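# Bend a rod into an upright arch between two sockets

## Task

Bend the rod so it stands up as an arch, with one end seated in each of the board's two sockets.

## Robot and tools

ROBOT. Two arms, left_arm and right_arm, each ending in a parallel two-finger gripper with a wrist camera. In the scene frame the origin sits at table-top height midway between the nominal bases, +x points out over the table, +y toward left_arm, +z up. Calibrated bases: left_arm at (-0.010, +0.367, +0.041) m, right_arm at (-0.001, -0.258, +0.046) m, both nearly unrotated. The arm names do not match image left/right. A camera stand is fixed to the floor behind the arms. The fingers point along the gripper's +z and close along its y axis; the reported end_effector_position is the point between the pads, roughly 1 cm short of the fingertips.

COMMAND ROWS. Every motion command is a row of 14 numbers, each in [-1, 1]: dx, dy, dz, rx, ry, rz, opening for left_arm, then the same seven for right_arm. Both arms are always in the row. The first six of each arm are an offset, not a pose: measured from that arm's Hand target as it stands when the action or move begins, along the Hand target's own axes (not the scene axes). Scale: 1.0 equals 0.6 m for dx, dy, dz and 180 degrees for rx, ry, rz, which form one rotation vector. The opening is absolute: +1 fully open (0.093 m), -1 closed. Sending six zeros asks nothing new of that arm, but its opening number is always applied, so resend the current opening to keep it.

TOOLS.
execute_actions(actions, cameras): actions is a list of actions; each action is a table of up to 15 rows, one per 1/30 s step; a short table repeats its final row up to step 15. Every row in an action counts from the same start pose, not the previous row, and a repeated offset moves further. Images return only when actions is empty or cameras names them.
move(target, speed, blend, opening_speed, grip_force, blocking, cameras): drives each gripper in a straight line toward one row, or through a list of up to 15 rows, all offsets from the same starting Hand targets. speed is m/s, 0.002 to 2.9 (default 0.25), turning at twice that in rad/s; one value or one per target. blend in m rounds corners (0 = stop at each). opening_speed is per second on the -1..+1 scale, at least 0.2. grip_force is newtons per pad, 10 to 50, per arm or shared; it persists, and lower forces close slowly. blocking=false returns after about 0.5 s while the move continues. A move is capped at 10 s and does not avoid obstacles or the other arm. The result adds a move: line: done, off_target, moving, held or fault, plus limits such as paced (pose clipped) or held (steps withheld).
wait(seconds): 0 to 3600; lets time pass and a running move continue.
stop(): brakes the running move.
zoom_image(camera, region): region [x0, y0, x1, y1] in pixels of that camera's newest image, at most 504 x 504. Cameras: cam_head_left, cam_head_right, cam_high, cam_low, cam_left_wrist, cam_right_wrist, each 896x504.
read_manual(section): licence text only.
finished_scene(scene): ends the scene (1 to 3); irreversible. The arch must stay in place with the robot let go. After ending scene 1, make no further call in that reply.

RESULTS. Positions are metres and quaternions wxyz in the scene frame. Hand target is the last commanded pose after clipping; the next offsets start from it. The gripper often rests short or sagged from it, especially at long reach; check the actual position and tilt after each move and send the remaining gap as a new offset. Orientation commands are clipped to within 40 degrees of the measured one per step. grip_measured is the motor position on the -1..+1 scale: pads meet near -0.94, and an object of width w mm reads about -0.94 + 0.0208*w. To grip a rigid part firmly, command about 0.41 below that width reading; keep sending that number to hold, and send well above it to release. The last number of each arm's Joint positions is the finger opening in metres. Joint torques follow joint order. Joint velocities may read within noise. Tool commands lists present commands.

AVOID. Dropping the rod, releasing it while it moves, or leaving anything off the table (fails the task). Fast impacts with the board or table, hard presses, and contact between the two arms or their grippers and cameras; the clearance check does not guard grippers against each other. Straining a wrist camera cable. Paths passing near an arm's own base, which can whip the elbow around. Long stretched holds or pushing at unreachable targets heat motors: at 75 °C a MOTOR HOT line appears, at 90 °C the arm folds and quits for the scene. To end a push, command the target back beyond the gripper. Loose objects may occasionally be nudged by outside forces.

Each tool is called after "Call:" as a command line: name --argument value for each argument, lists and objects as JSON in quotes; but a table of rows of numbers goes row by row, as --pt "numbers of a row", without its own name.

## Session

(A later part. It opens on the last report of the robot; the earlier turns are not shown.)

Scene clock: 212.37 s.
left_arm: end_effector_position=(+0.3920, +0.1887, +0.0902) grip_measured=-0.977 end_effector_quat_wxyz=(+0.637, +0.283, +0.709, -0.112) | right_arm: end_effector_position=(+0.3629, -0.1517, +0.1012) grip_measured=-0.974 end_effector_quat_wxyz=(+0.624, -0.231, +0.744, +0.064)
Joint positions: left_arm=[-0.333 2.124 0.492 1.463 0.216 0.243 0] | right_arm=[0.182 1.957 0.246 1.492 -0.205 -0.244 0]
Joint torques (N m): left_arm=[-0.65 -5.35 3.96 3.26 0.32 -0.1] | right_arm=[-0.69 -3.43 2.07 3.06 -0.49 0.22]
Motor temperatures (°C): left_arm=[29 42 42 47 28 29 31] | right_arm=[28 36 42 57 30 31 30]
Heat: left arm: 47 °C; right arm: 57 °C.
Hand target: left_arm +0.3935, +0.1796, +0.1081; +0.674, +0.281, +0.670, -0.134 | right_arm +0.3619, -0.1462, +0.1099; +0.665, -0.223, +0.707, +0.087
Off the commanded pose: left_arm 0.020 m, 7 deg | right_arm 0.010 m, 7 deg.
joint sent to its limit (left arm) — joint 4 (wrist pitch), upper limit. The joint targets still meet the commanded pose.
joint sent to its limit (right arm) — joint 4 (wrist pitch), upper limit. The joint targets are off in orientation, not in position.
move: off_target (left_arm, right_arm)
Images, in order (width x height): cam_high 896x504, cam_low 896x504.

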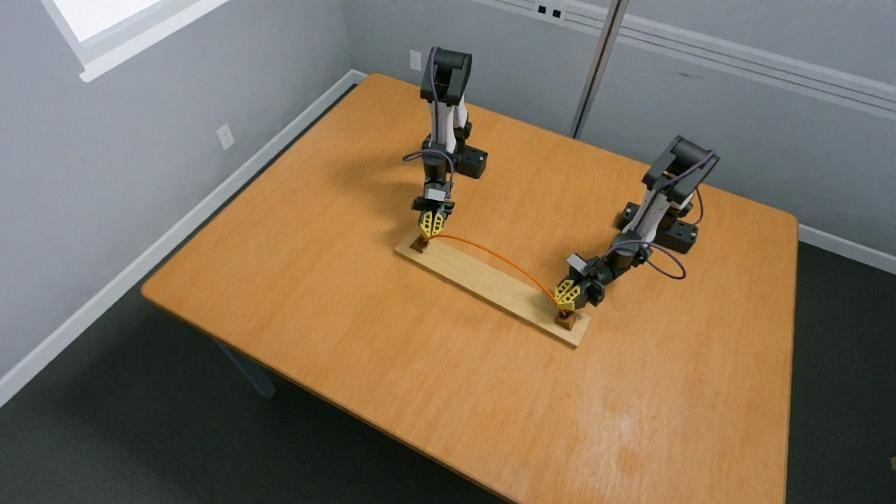

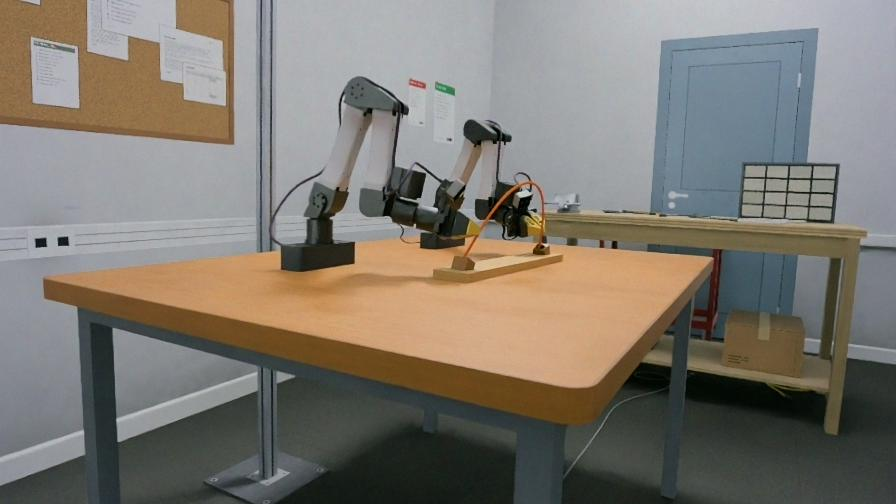

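Call:
move --target '[0.0193, -0.0068, -0.0038, 0.0833, 0, 0, -1, 0.0228, 0.0082, -0.0048, -0.0833, 0, 0, -1]' --speed 0.1 --cameras '["cam_low", "cam_high"]'

Call:
zoom_image --camera "cam_low" --region '[440, 170, 570, 290]'

Call:
zoom_image --camera "cam_high" --region '[395, 200, 455, 260]'

Call:
zoom_image --camera "cam_high" --region '[535, 280, 595, 340]'

Scene clock: 232.47 s.
left_arm: end_effector_position=(+0.3924, +0.1909, +0.0916) grip_measured=-0.977 end_effector_quat_wxyz=(+0.627, +0.344, +0.668, -0.204) | right_arm: end_effector_position=(+0.3644, -0.1483, +0.0975) grip_measured=-0.974 end_effector_quat_wxyz=(+0.618, -0.302, +0.705, +0.171)
Joint positions: left_arm=[-0.196 2.168 0.554 1.458 0.587 0.248 0] | right_arm=[0.015 2.042 0.327 1.492 -0.636 -0.27 0]
Joint torques (N m): left_arm=[-1.26 -6.17 4.6 2.33 0.49 0.21] | right_arm=[-0.73 -2.74 0.66 2.92 -0.44 -0.08]
Motor temperatures (°C): left_arm=[29 41 42 47 28 29 31] | right_arm=[27 36 41 59 30 31 30]
Heat: left arm: 47 °C; right arm: 59 °C.
Hand target: left_arm +0.3901, +0.1798, +0.0960; +0.632, +0.366, +0.647, -0.220 | right_arm +0.3570, -0.1458, +0.0960; +0.631, -0.307, +0.690, +0.178
Off the commanded pose: left_arm 0.012 m, 4 deg | right_arm 0.008 m, 2 deg.
joint sent to its limit (right arm) — joint 4 (wrist pitch), upper limit. The joint targets still meet the commanded pose.
move: off_target (left_arm)
Images, in order (width x height): cam_high 896x504, cam_low 896x504.

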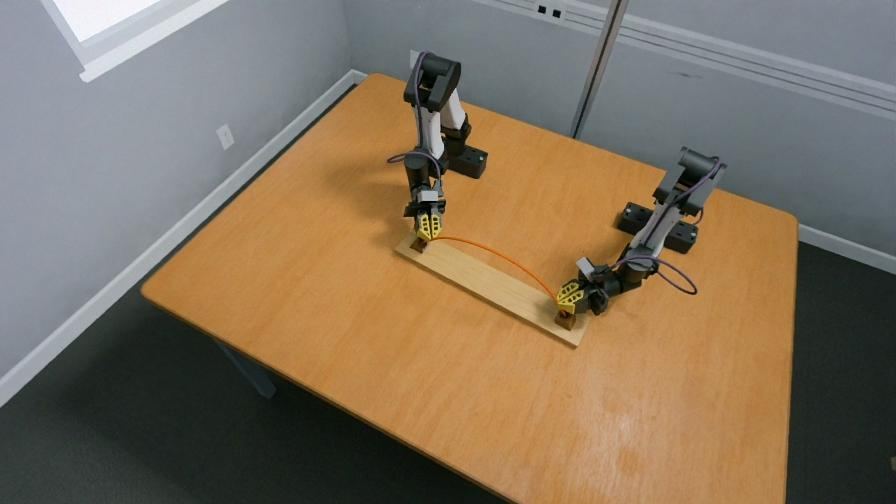

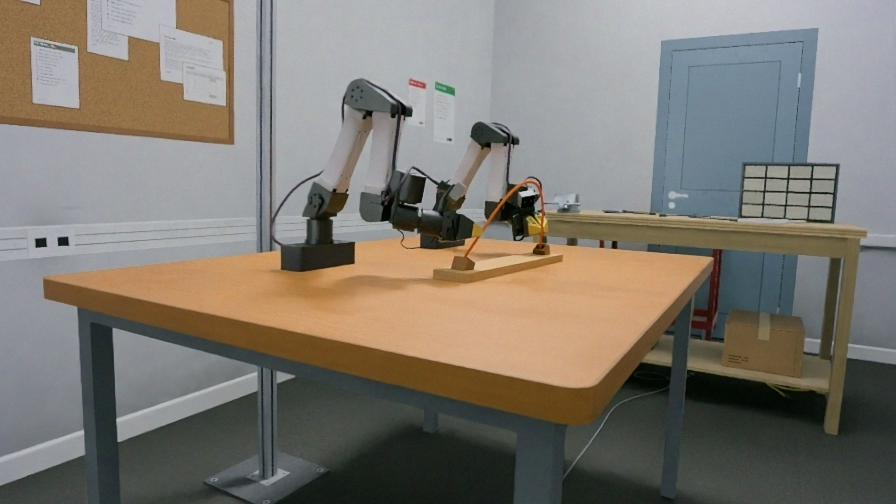

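Scaled by 3.877 from the camera's image (finer frame: 1280x720).

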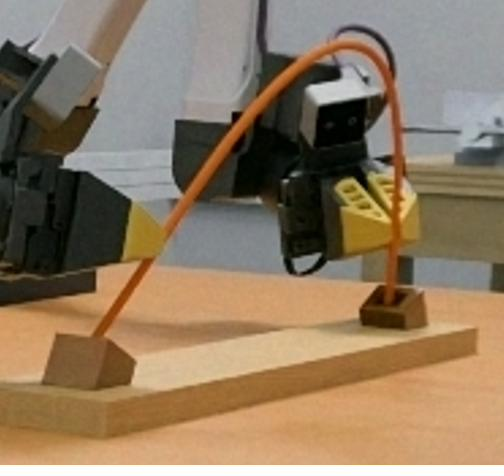

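Scaled by 8.400 from the camera's image (finer frame: 1280x720).

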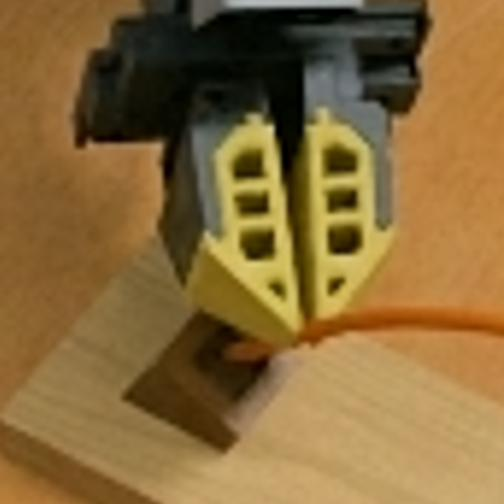

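Scaled by 8.400 from the camera's image (finer frame: 1280x720).

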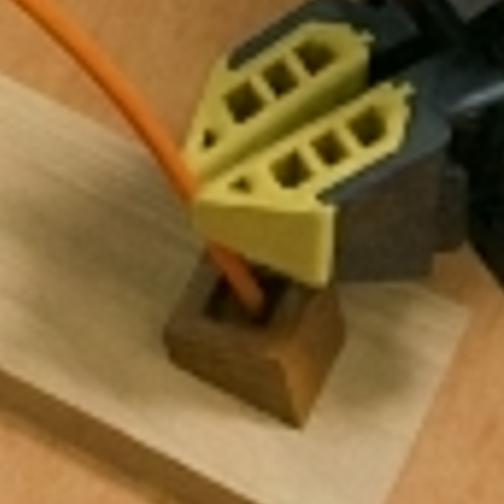

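Call:
move --target '[0, -0.013, -0.013, 0, 0, 0, -1, 0, 0.0224, -0.0224, 0, 0, 0, -1]' --speed 0.04 --grip_force 12 --cameras '["cam_low", "cam_high"]'

Call:
zoom_image --camera "cam_low" --region '[440, 170, 570, 290]'

Call:
zoom_image --camera "cam_high" --region '[395, 200, 455, 260]'

Call:
zoom_image --camera "cam_high" --region '[535, 280, 595, 340]'

Scene clock: 257.43 s.
left_arm: end_effector_position=(+0.3915, +0.1900, +0.0919) grip_measured=-0.902 end_effector_quat_wxyz=(+0.627, +0.346, +0.666, -0.207) | right_arm: end_effector_position=(+0.3508, -0.1485, +0.0954) grip_measured=-0.909 end_effector_quat_wxyz=(+0.611, -0.306, +0.710, +0.170)
Joint positions: left_arm=[-0.196 2.168 0.554 1.458 0.595 0.248 0.002] | right_arm=[0.015 2.014 0.276 1.492 -0.638 -0.284 0.002]
Joint torques (N m): left_arm=[-1.7 -6.79 1.13 2.66 0.34 0.2] | right_arm=[-0.13 -3.79 -1.01 2.91 -0.4 -0.04]
Motor temperatures (°C): left_arm=[29 40 42 46 28 29 31] | right_arm=[27 35 40 60 30 31 30]
Heat: left arm: 46 °C; right arm: 60 °C.
Hand target: left_arm +0.3791, +0.1807, +0.0954; +0.632, +0.366, +0.647, -0.220 | right_arm +0.3381, -0.1443, +0.0960; +0.631, -0.308, +0.690, +0.178
Off the commanded pose: left_arm 0.016 m, 4 deg | right_arm 0.013 m, 3 deg.
joint sent to its limit (right arm) — joint 4 (wrist pitch), upper limit. The joint targets still meet the commanded pose.
grip_force (N): 12, 12
move: off_target (left_arm, right_arm)
Images, in order (width x height): cam_high 896x504, cam_low 896x504.

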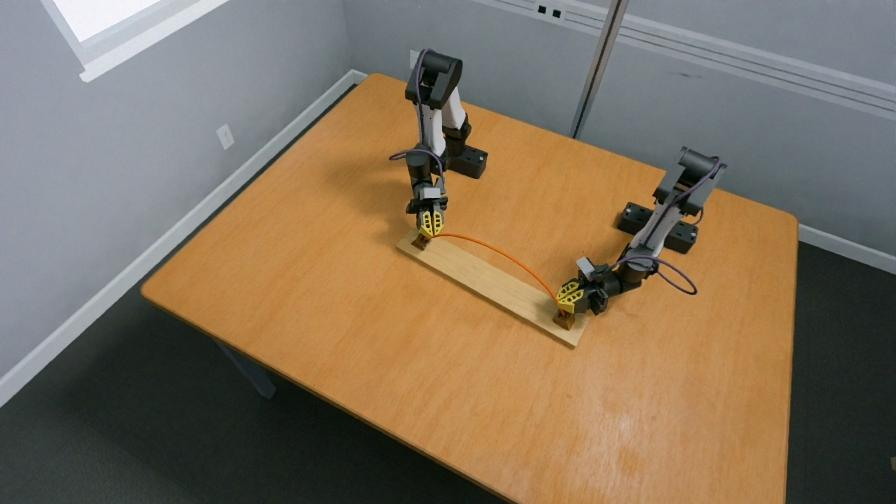

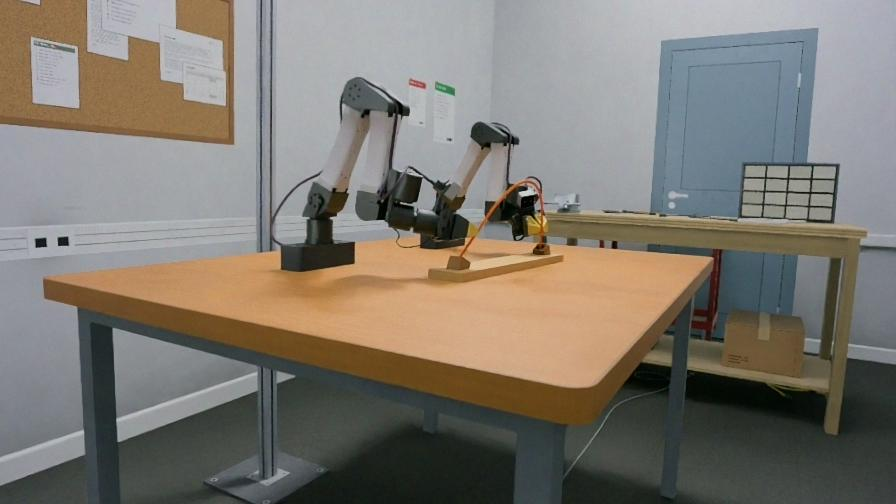

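Scaled by 3.877 from the camera's image (finer frame: 1280x720).

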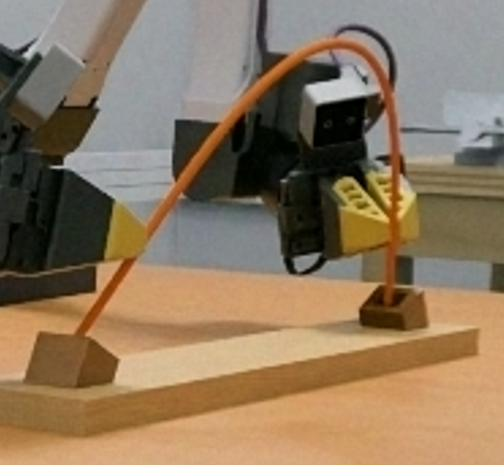

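Scaled by 8.400 from the camera's image (finer frame: 1280x720).

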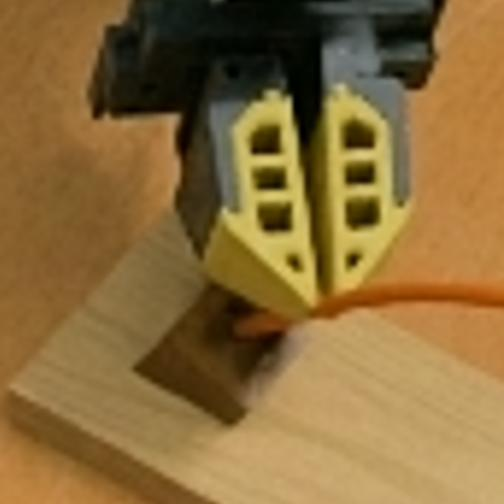

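Scaled by 8.400 from the camera's image (finer frame: 1280x720).

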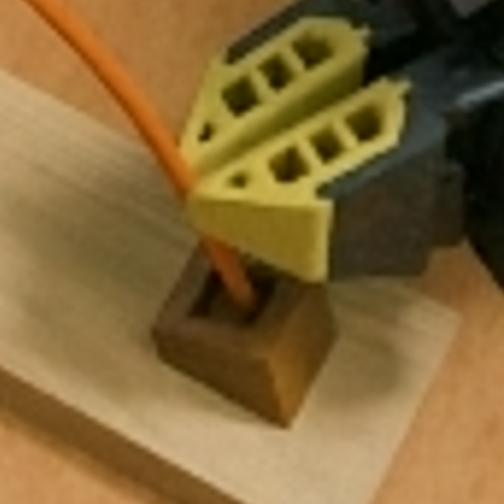

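Call:
move --target '[-0.0005, -0.0042, -0.0042, 0.0889, -0.0616, 0.0305, -1, -0.0005, 0.0042, -0.0042, -0.0889, -0.0616, -0.0305, -1]' --speed 0.08 --grip_force 50 --cameras '["cam_low", "cam_high"]'

Call:
zoom_image --camera "cam_low" --region '[440, 170, 570, 290]'

Call:
zoom_image --camera "cam_high" --region '[395, 200, 455, 260]'

Call:
zoom_image --camera "cam_high" --region '[535, 280, 595, 340]'

Scene clock: 282.33 s.
left_arm: end_effector_position=(+0.3811, +0.1883, +0.0914) grip_measured=-0.977 end_effector_quat_wxyz=(+0.610, +0.446, +0.575, -0.313) | right_arm: end_effector_position=(+0.3381, -0.1449, +0.0985) grip_measured=-0.974 end_effector_quat_wxyz=(+0.612, -0.419, +0.611, +0.277)
Joint positions: left_arm=[-0.079 2.273 0.693 1.462 1.051 0.288 0] | right_arm=[-0.131 2.131 0.407 1.492 -1.135 -0.388 0]
Joint torques (N m): left_arm=[-1.63 -5.16 3.32 2.84 0.24 0.26] | right_arm=[-0.49 -3.07 1.14 2.61 -0.25 -0.26]
Motor temperatures (°C): left_arm=[29 40 40 48 28 29 31] | right_arm=[27 35 39 62 30 31 30]
Heat: left arm: 48 °C; right arm: 62 °C.
Hand target: left_arm +0.3755, +0.1809, +0.0954; +0.644, +0.458, +0.528, -0.312 | right_arm +0.3345, -0.1439, +0.0963; +0.653, -0.406, +0.579, +0.271
Off the commanded pose: left_arm 0.010 m, 7 deg | right_arm 0.004 m, 6 deg.
joint sent to its limit (left arm) — joint 4 (wrist pitch), upper limit. The joint targets are off in orientation, not in position.
joint sent to its limit (right arm) — joint 4 (wrist pitch), upper limit. The joint targets are off in orientation, not in position.
move: off_target (left_arm, right_arm)
Images, in order (width x height): cam_high 896x504, cam_low 896x504.

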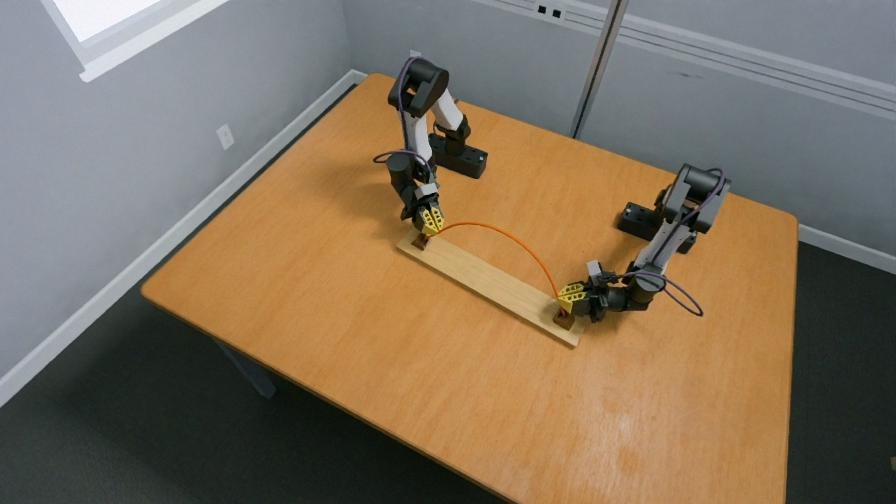

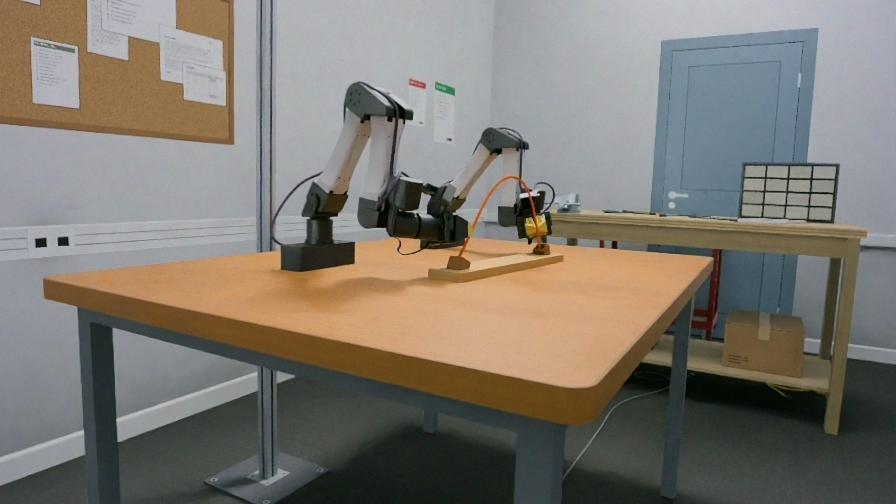

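Scaled by 3.877 from the camera's image (finer frame: 1280x720).

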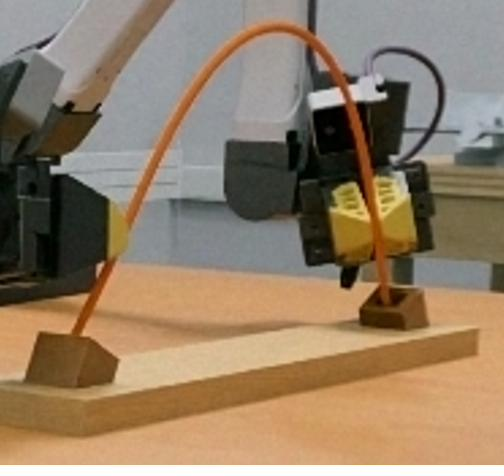

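Scaled by 8.400 from the camera's image (finer frame: 1280x720).

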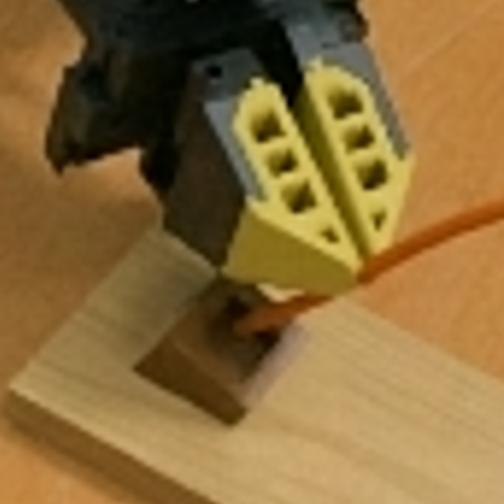

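Scaled by 8.400 from the camera's image (finer frame: 1280x720).

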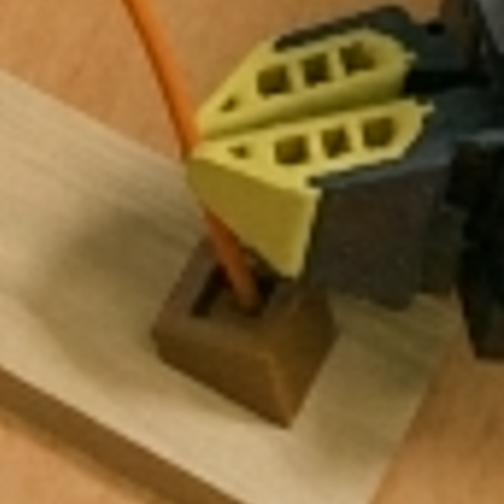

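Call:
move --target '[-0.0161, 0.0043, 0.0004, 0, 0, 0, -0.73, -0.0163, -0.0036, 0, 0, 0, 0, -0.73]' --speed 0.03 --opening_speed 0.25 --cameras '["cam_low", "cam_high"]'

Call:
zoom_image --camera "cam_low" --region '[440, 170, 570, 290]'

Call:
zoom_image --camera "cam_high" --region '[395, 200, 595, 340]'

Scene clock: 302.33 s.
left_arm: end_effector_position=(+0.3783, +0.1851, +0.0896) grip_measured=-0.731 end_effector_quat_wxyz=(+0.607, +0.451, +0.572, -0.318) | right_arm: end_effector_position=(+0.3367, -0.1464, +0.0958) grip_measured=-0.732 end_effector_quat_wxyz=(+0.609, -0.415, +0.616, +0.278)
Joint positions: left_arm=[-0.086 2.277 0.693 1.461 1.059 0.293 0.01] | right_arm=[-0.136 2.136 0.4 1.491 -1.133 -0.387 0.01]
Joint torques (N m): left_arm=[-1.06 -7.91 2.77 2.84 0.17 0.04] | right_arm=[-0.05 -6.2 1.03 2.62 -0.32 0.01]
Motor temperatures (°C): left_arm=[29 41 40 48 28 29 31] | right_arm=[27 35 39 61 30 31 30]
Heat: left arm: 48 °C; right arm: 61 °C.
Hand target: left_arm +0.3755, +0.1809, +0.1054; +0.644, +0.458, +0.528, -0.312 | right_arm +0.3344, -0.1439, +0.1063; +0.653, -0.406, +0.579, +0.271
Off the commanded pose: left_arm 0.017 m, 7 deg | right_arm 0.011 m, 7 deg.
joint sent to its limit (left arm) — joint 4 (wrist pitch), upper limit. The joint targets still meet the commanded pose.
joint sent to its limit (right arm) — joint 4 (wrist pitch), upper limit. The joint targets are off in orientation, not in position.
move: off_target (left_arm, right_arm)
Images, in order (width x height): cam_high 896x504, cam_low 896x504.

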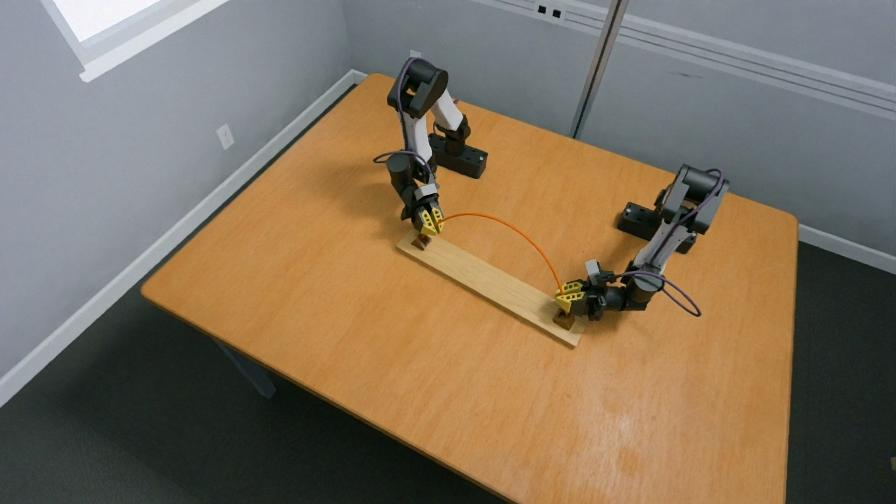

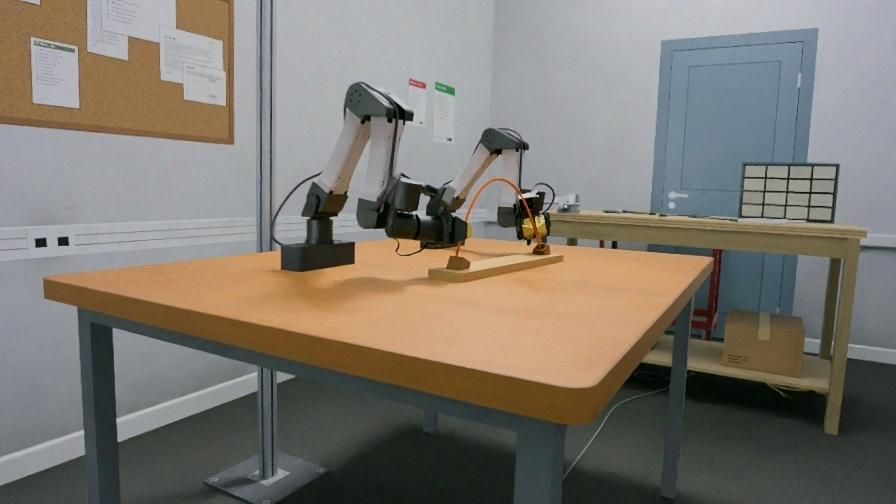

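Scaled by 3.877 from the camera's image (finer frame: 1280x720).

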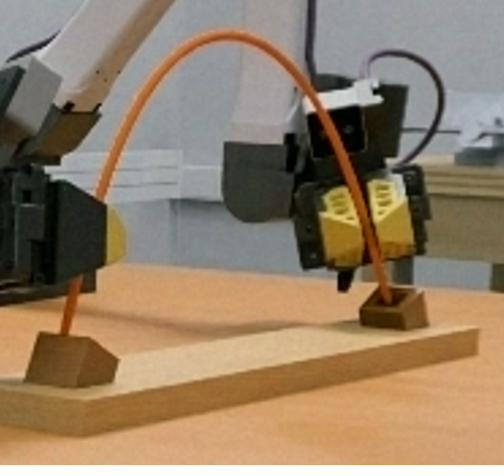

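Scaled by 2.520 from the camera's image (finer frame: 1280x720).

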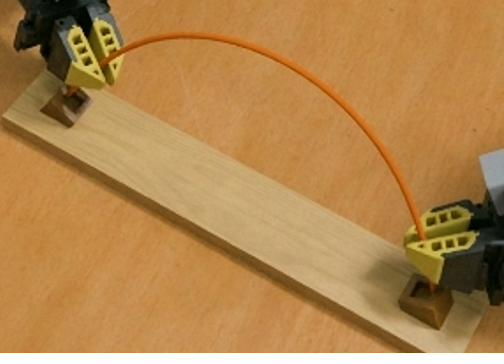

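Call:
zoom_image --camera "cam_high" --region '[405, 225, 440, 260]'

Call:
zoom_image --camera "cam_high" --region '[545, 300, 580, 335]'

Call:
zoom_image --camera "cam_low" --region '[525, 235, 560, 260]'

Scaled by 14.400 from the camera's image (finer frame: 1280x720).

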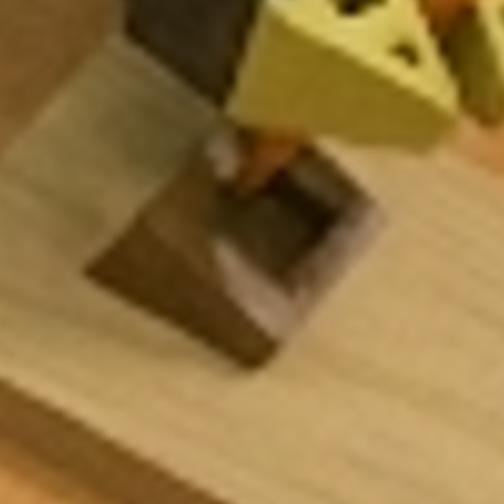

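Scaled by 14.400 from the camera's image (finer frame: 1280x720).

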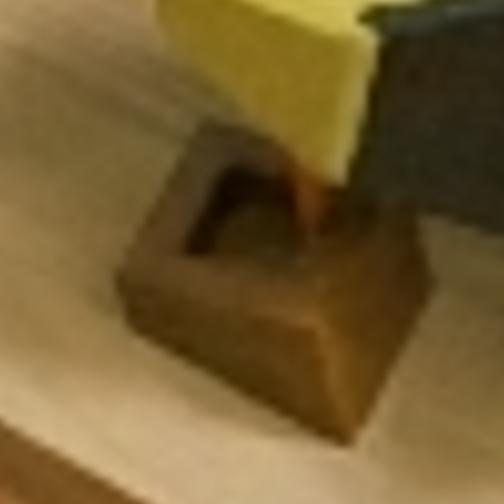

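Scaled by 14.400 from the camera's image (finer frame: 1280x720).

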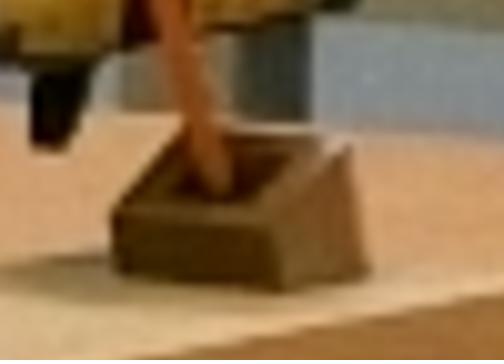

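Call:
move --target '[0, 0, 0, 0, 0, 0, -0.35, 0, 0, 0, 0, 0, 0, -0.35]' --speed 0.03 --opening_speed 0.25 --cameras '["cam_low", "cam_high"]'

Call:
zoom_image --camera "cam_low" --region '[440, 170, 570, 290]'

Call:
zoom_image --camera "cam_high" --region '[395, 200, 595, 340]'

Scene clock: 332.40 s.
left_arm: end_effector_position=(+0.3764, +0.1836, +0.0898) grip_measured=-0.352 end_effector_quat_wxyz=(+0.605, +0.454, +0.569, -0.322) | right_arm: end_effector_position=(+0.3367, -0.1464, +0.0958) grip_measured=-0.352 end_effector_quat_wxyz=(+0.609, -0.414, +0.617, +0.279)
Joint positions: left_arm=[-0.089 2.277 0.693 1.461 1.069 0.293 0.028] | right_arm=[-0.136 2.136 0.4 1.491 -1.133 -0.384 0.028]
Joint torques (N m): left_arm=[-0.83 -7.95 2.77 2.84 0.08 0.03] | right_arm=[-0.06 -6.19 1.01 2.62 -0.31 0.02]
Motor temperatures (°C): left_arm=[29 45 39 50 28 29 30] | right_arm=[27 37 38 63 30 31 29]
Heat: left arm: 50 °C; right arm: 63 °C.
Hand target: left_arm +0.3755, +0.1809, +0.1054; +0.644, +0.458, +0.528, -0.311 | right_arm +0.3344, -0.1439, +0.1063; +0.653, -0.406, +0.579, +0.271
Off the commanded pose: left_arm 0.016 m, 7 deg | right_arm 0.011 m, 7 deg.
joint sent to its limit (left arm) — joint 4 (wrist pitch), upper limit. The joint targets still meet the commanded pose.
joint sent to its limit (right arm) — joint 4 (wrist pitch), upper limit. The joint targets are off in orientation, not in position.
move: done
Images, in order (width x height): cam_high 896x504, cam_low 896x504.

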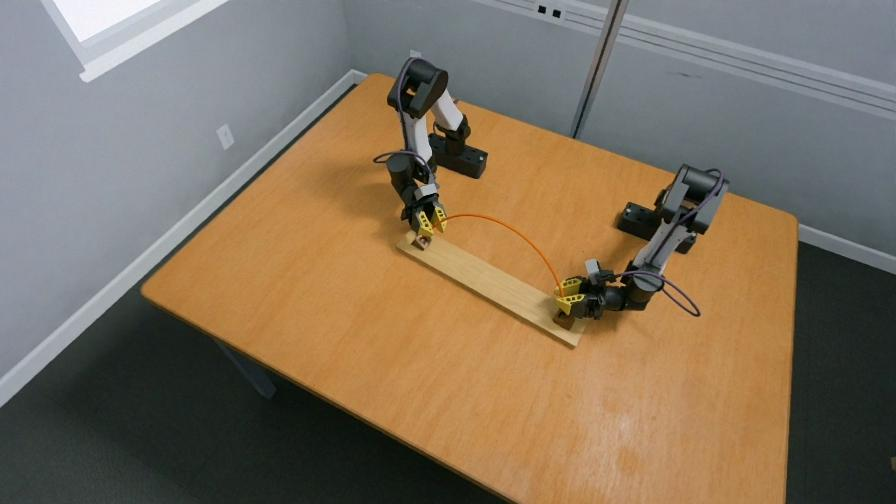

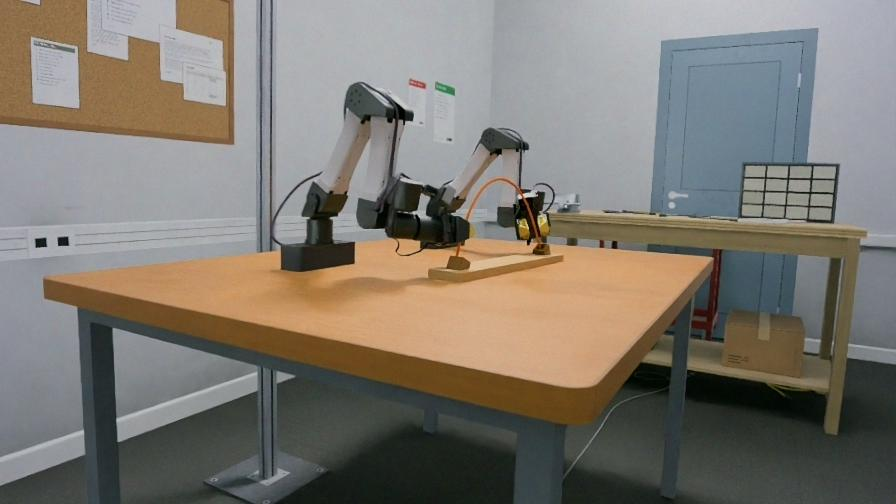

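Scaled by 3.877 from the camera's image (finer frame: 1280x720).

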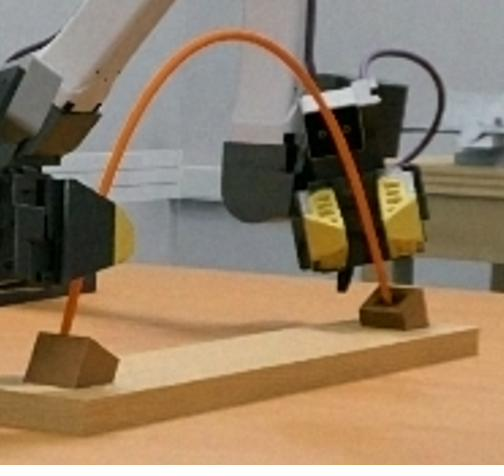

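Scaled by 2.520 from the camera's image (finer frame: 1280x720).

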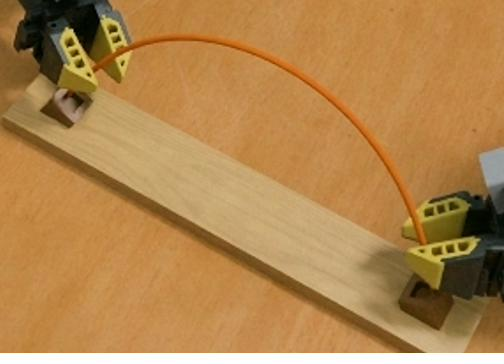

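Call:
move --pt "0 0 -0.12 0 0 0 -0.35 0 0 -0.12 0 0 0 -0.35" --pt "-0.1 0 -0.22 0 0 0 -0.35 -0.1 0 -0.22 0 0 0 -0.35" --speed '[0.05, 0.12]' --blend 0.01 --cameras '["all"]'

Call:
zoom_image --camera "cam_low" --region '[440, 170, 570, 290]'

Call:
zoom_image --camera "cam_high" --region '[395, 200, 595, 340]'

Scene clock: 341.17 s.
left_arm: end_effector_position=(+0.3114, +0.2969, +0.1459) grip_measured=-0.352 end_effector_quat_wxyz=(+0.621, +0.440, +0.557, -0.333) | right_arm: end_effector_position=(+0.2569, -0.2484, +0.1617) grip_measured=-0.352 end_effector_quat_wxyz=(+0.666, -0.371, +0.603, +0.236)
Joint positions: left_arm=[0.322 1.986 0.449 1.458 1.482 0.253 0.028] | right_arm=[-0.684 1.753 0.157 1.449 -1.565 -0.359 0.028]
Joint torques (N m): left_arm=[0.03 -8.4 2.14 2.3 0.07 -0.01] | right_arm=[-1.17 -5.2 1.69 1.53 -0.33 0.02]
Motor temperatures (°C): left_arm=[29 46 39 50 28 29 30] | right_arm=[27 37 38 63 30 31 29]
Heat: left arm: 50 °C; right arm: 63 °C.
Hand target: left_arm +0.3085, +0.2972, +0.1603; +0.644, +0.458, +0.528, -0.312 | right_arm +0.2528, -0.2484, +0.1649; +0.653, -0.406, +0.579, +0.271
Off the commanded pose: left_arm 0.015 m, 5 deg | right_arm 0.005 m, 7 deg.
joint sent to its limit (right arm) — joint 5 (wrist yaw), lower limit. The joint targets are off in orientation, not in position.
move: off_target (left_arm, right_arm)

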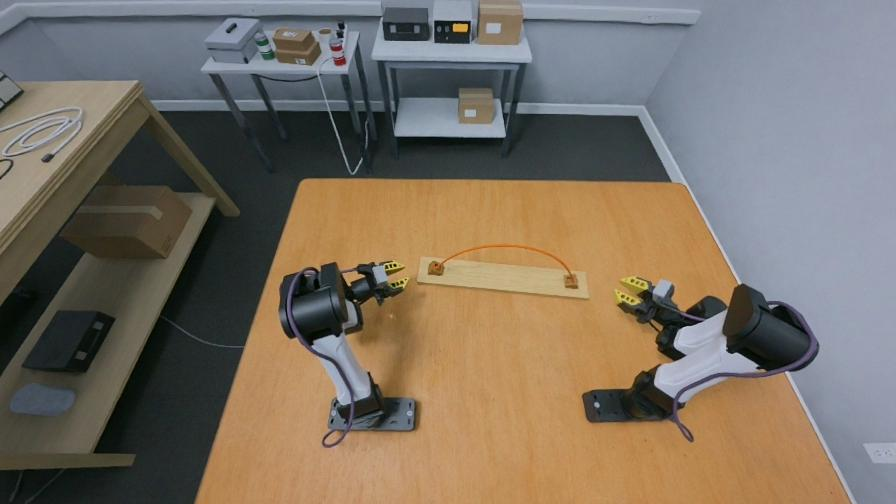

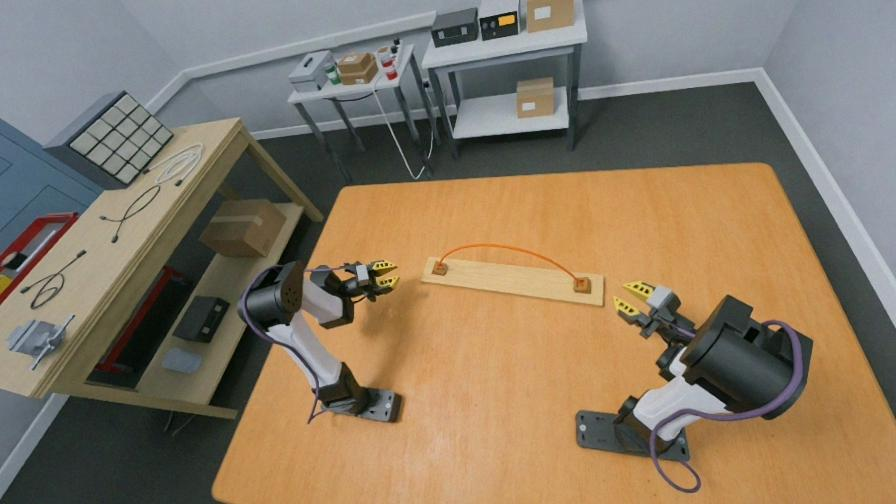

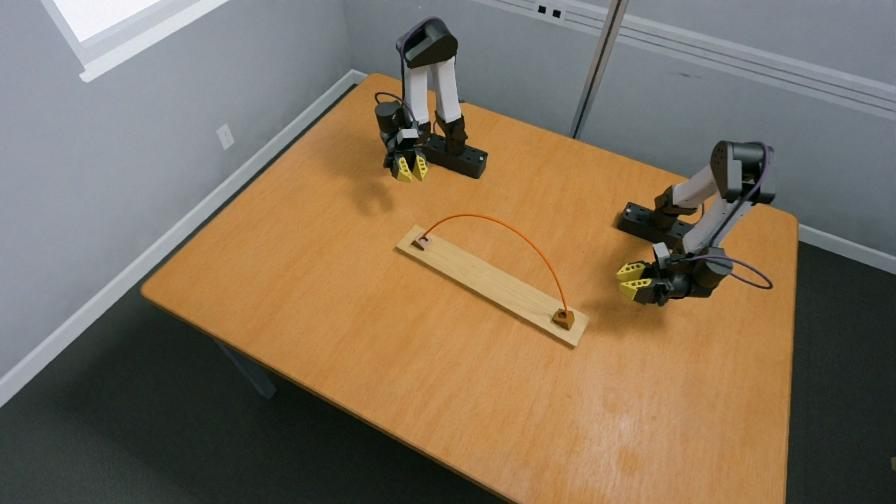

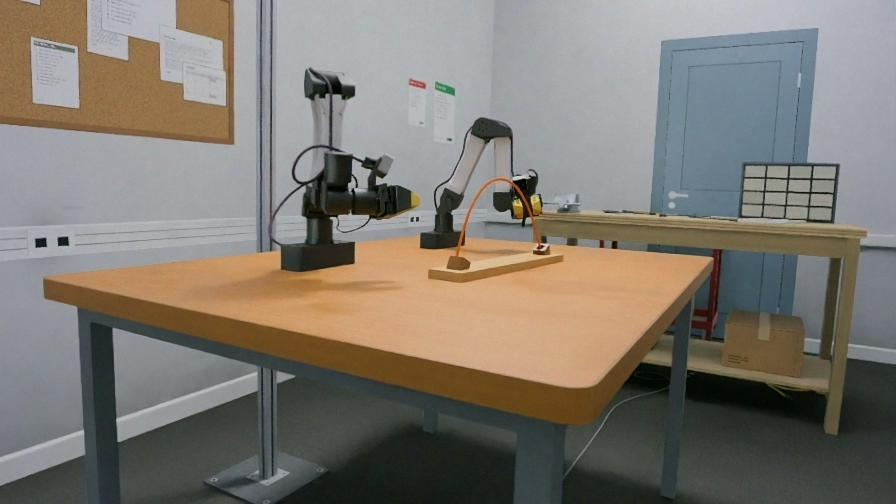

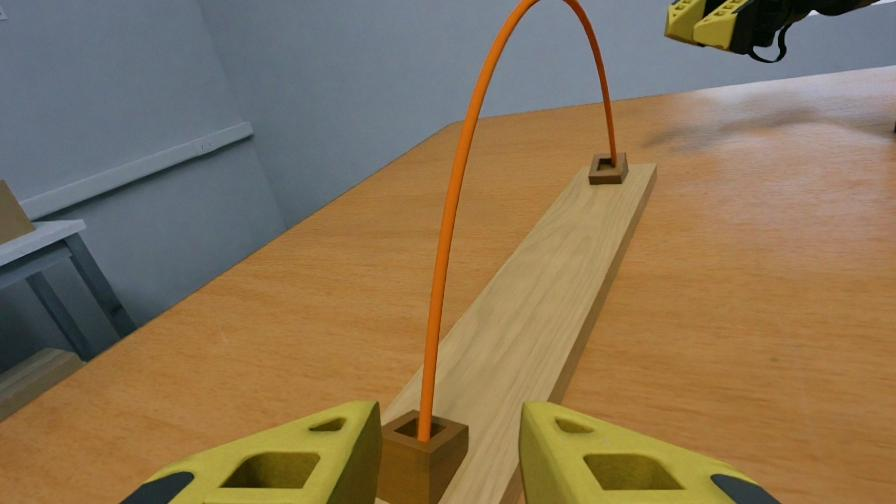

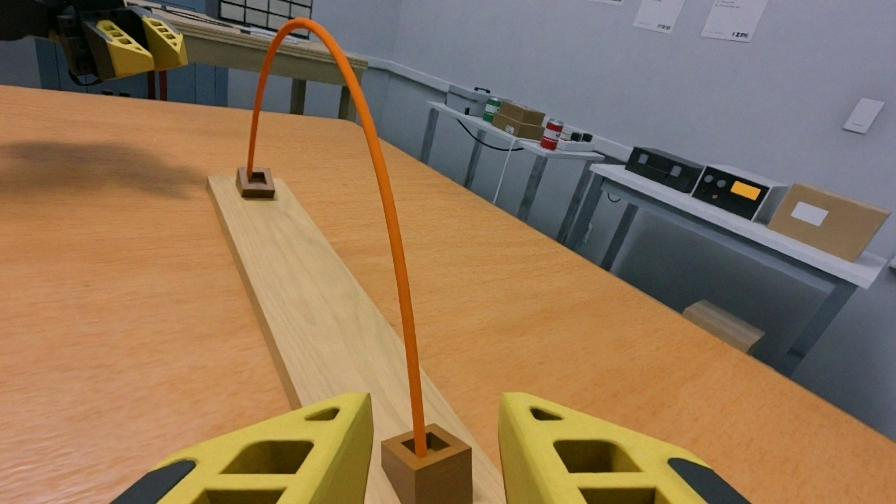

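Scaled by 3.877 from the camera's image (finer frame: 1280x720).

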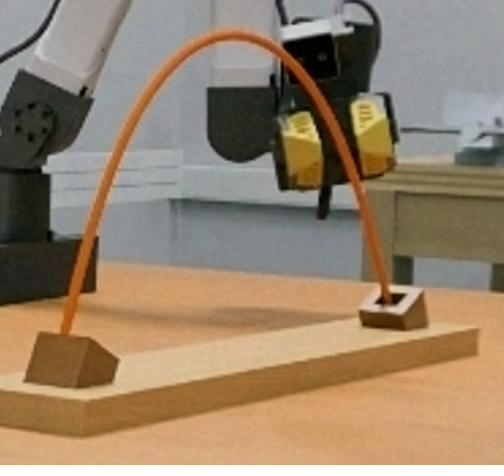

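Scaled by 2.520 from the camera's image (finer frame: 1280x720).

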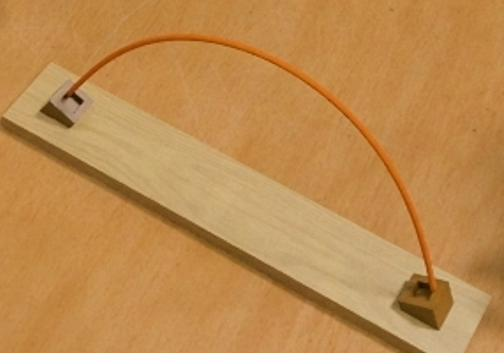

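Call:
finished_scene --scene 2

The scene is finished: the task was done.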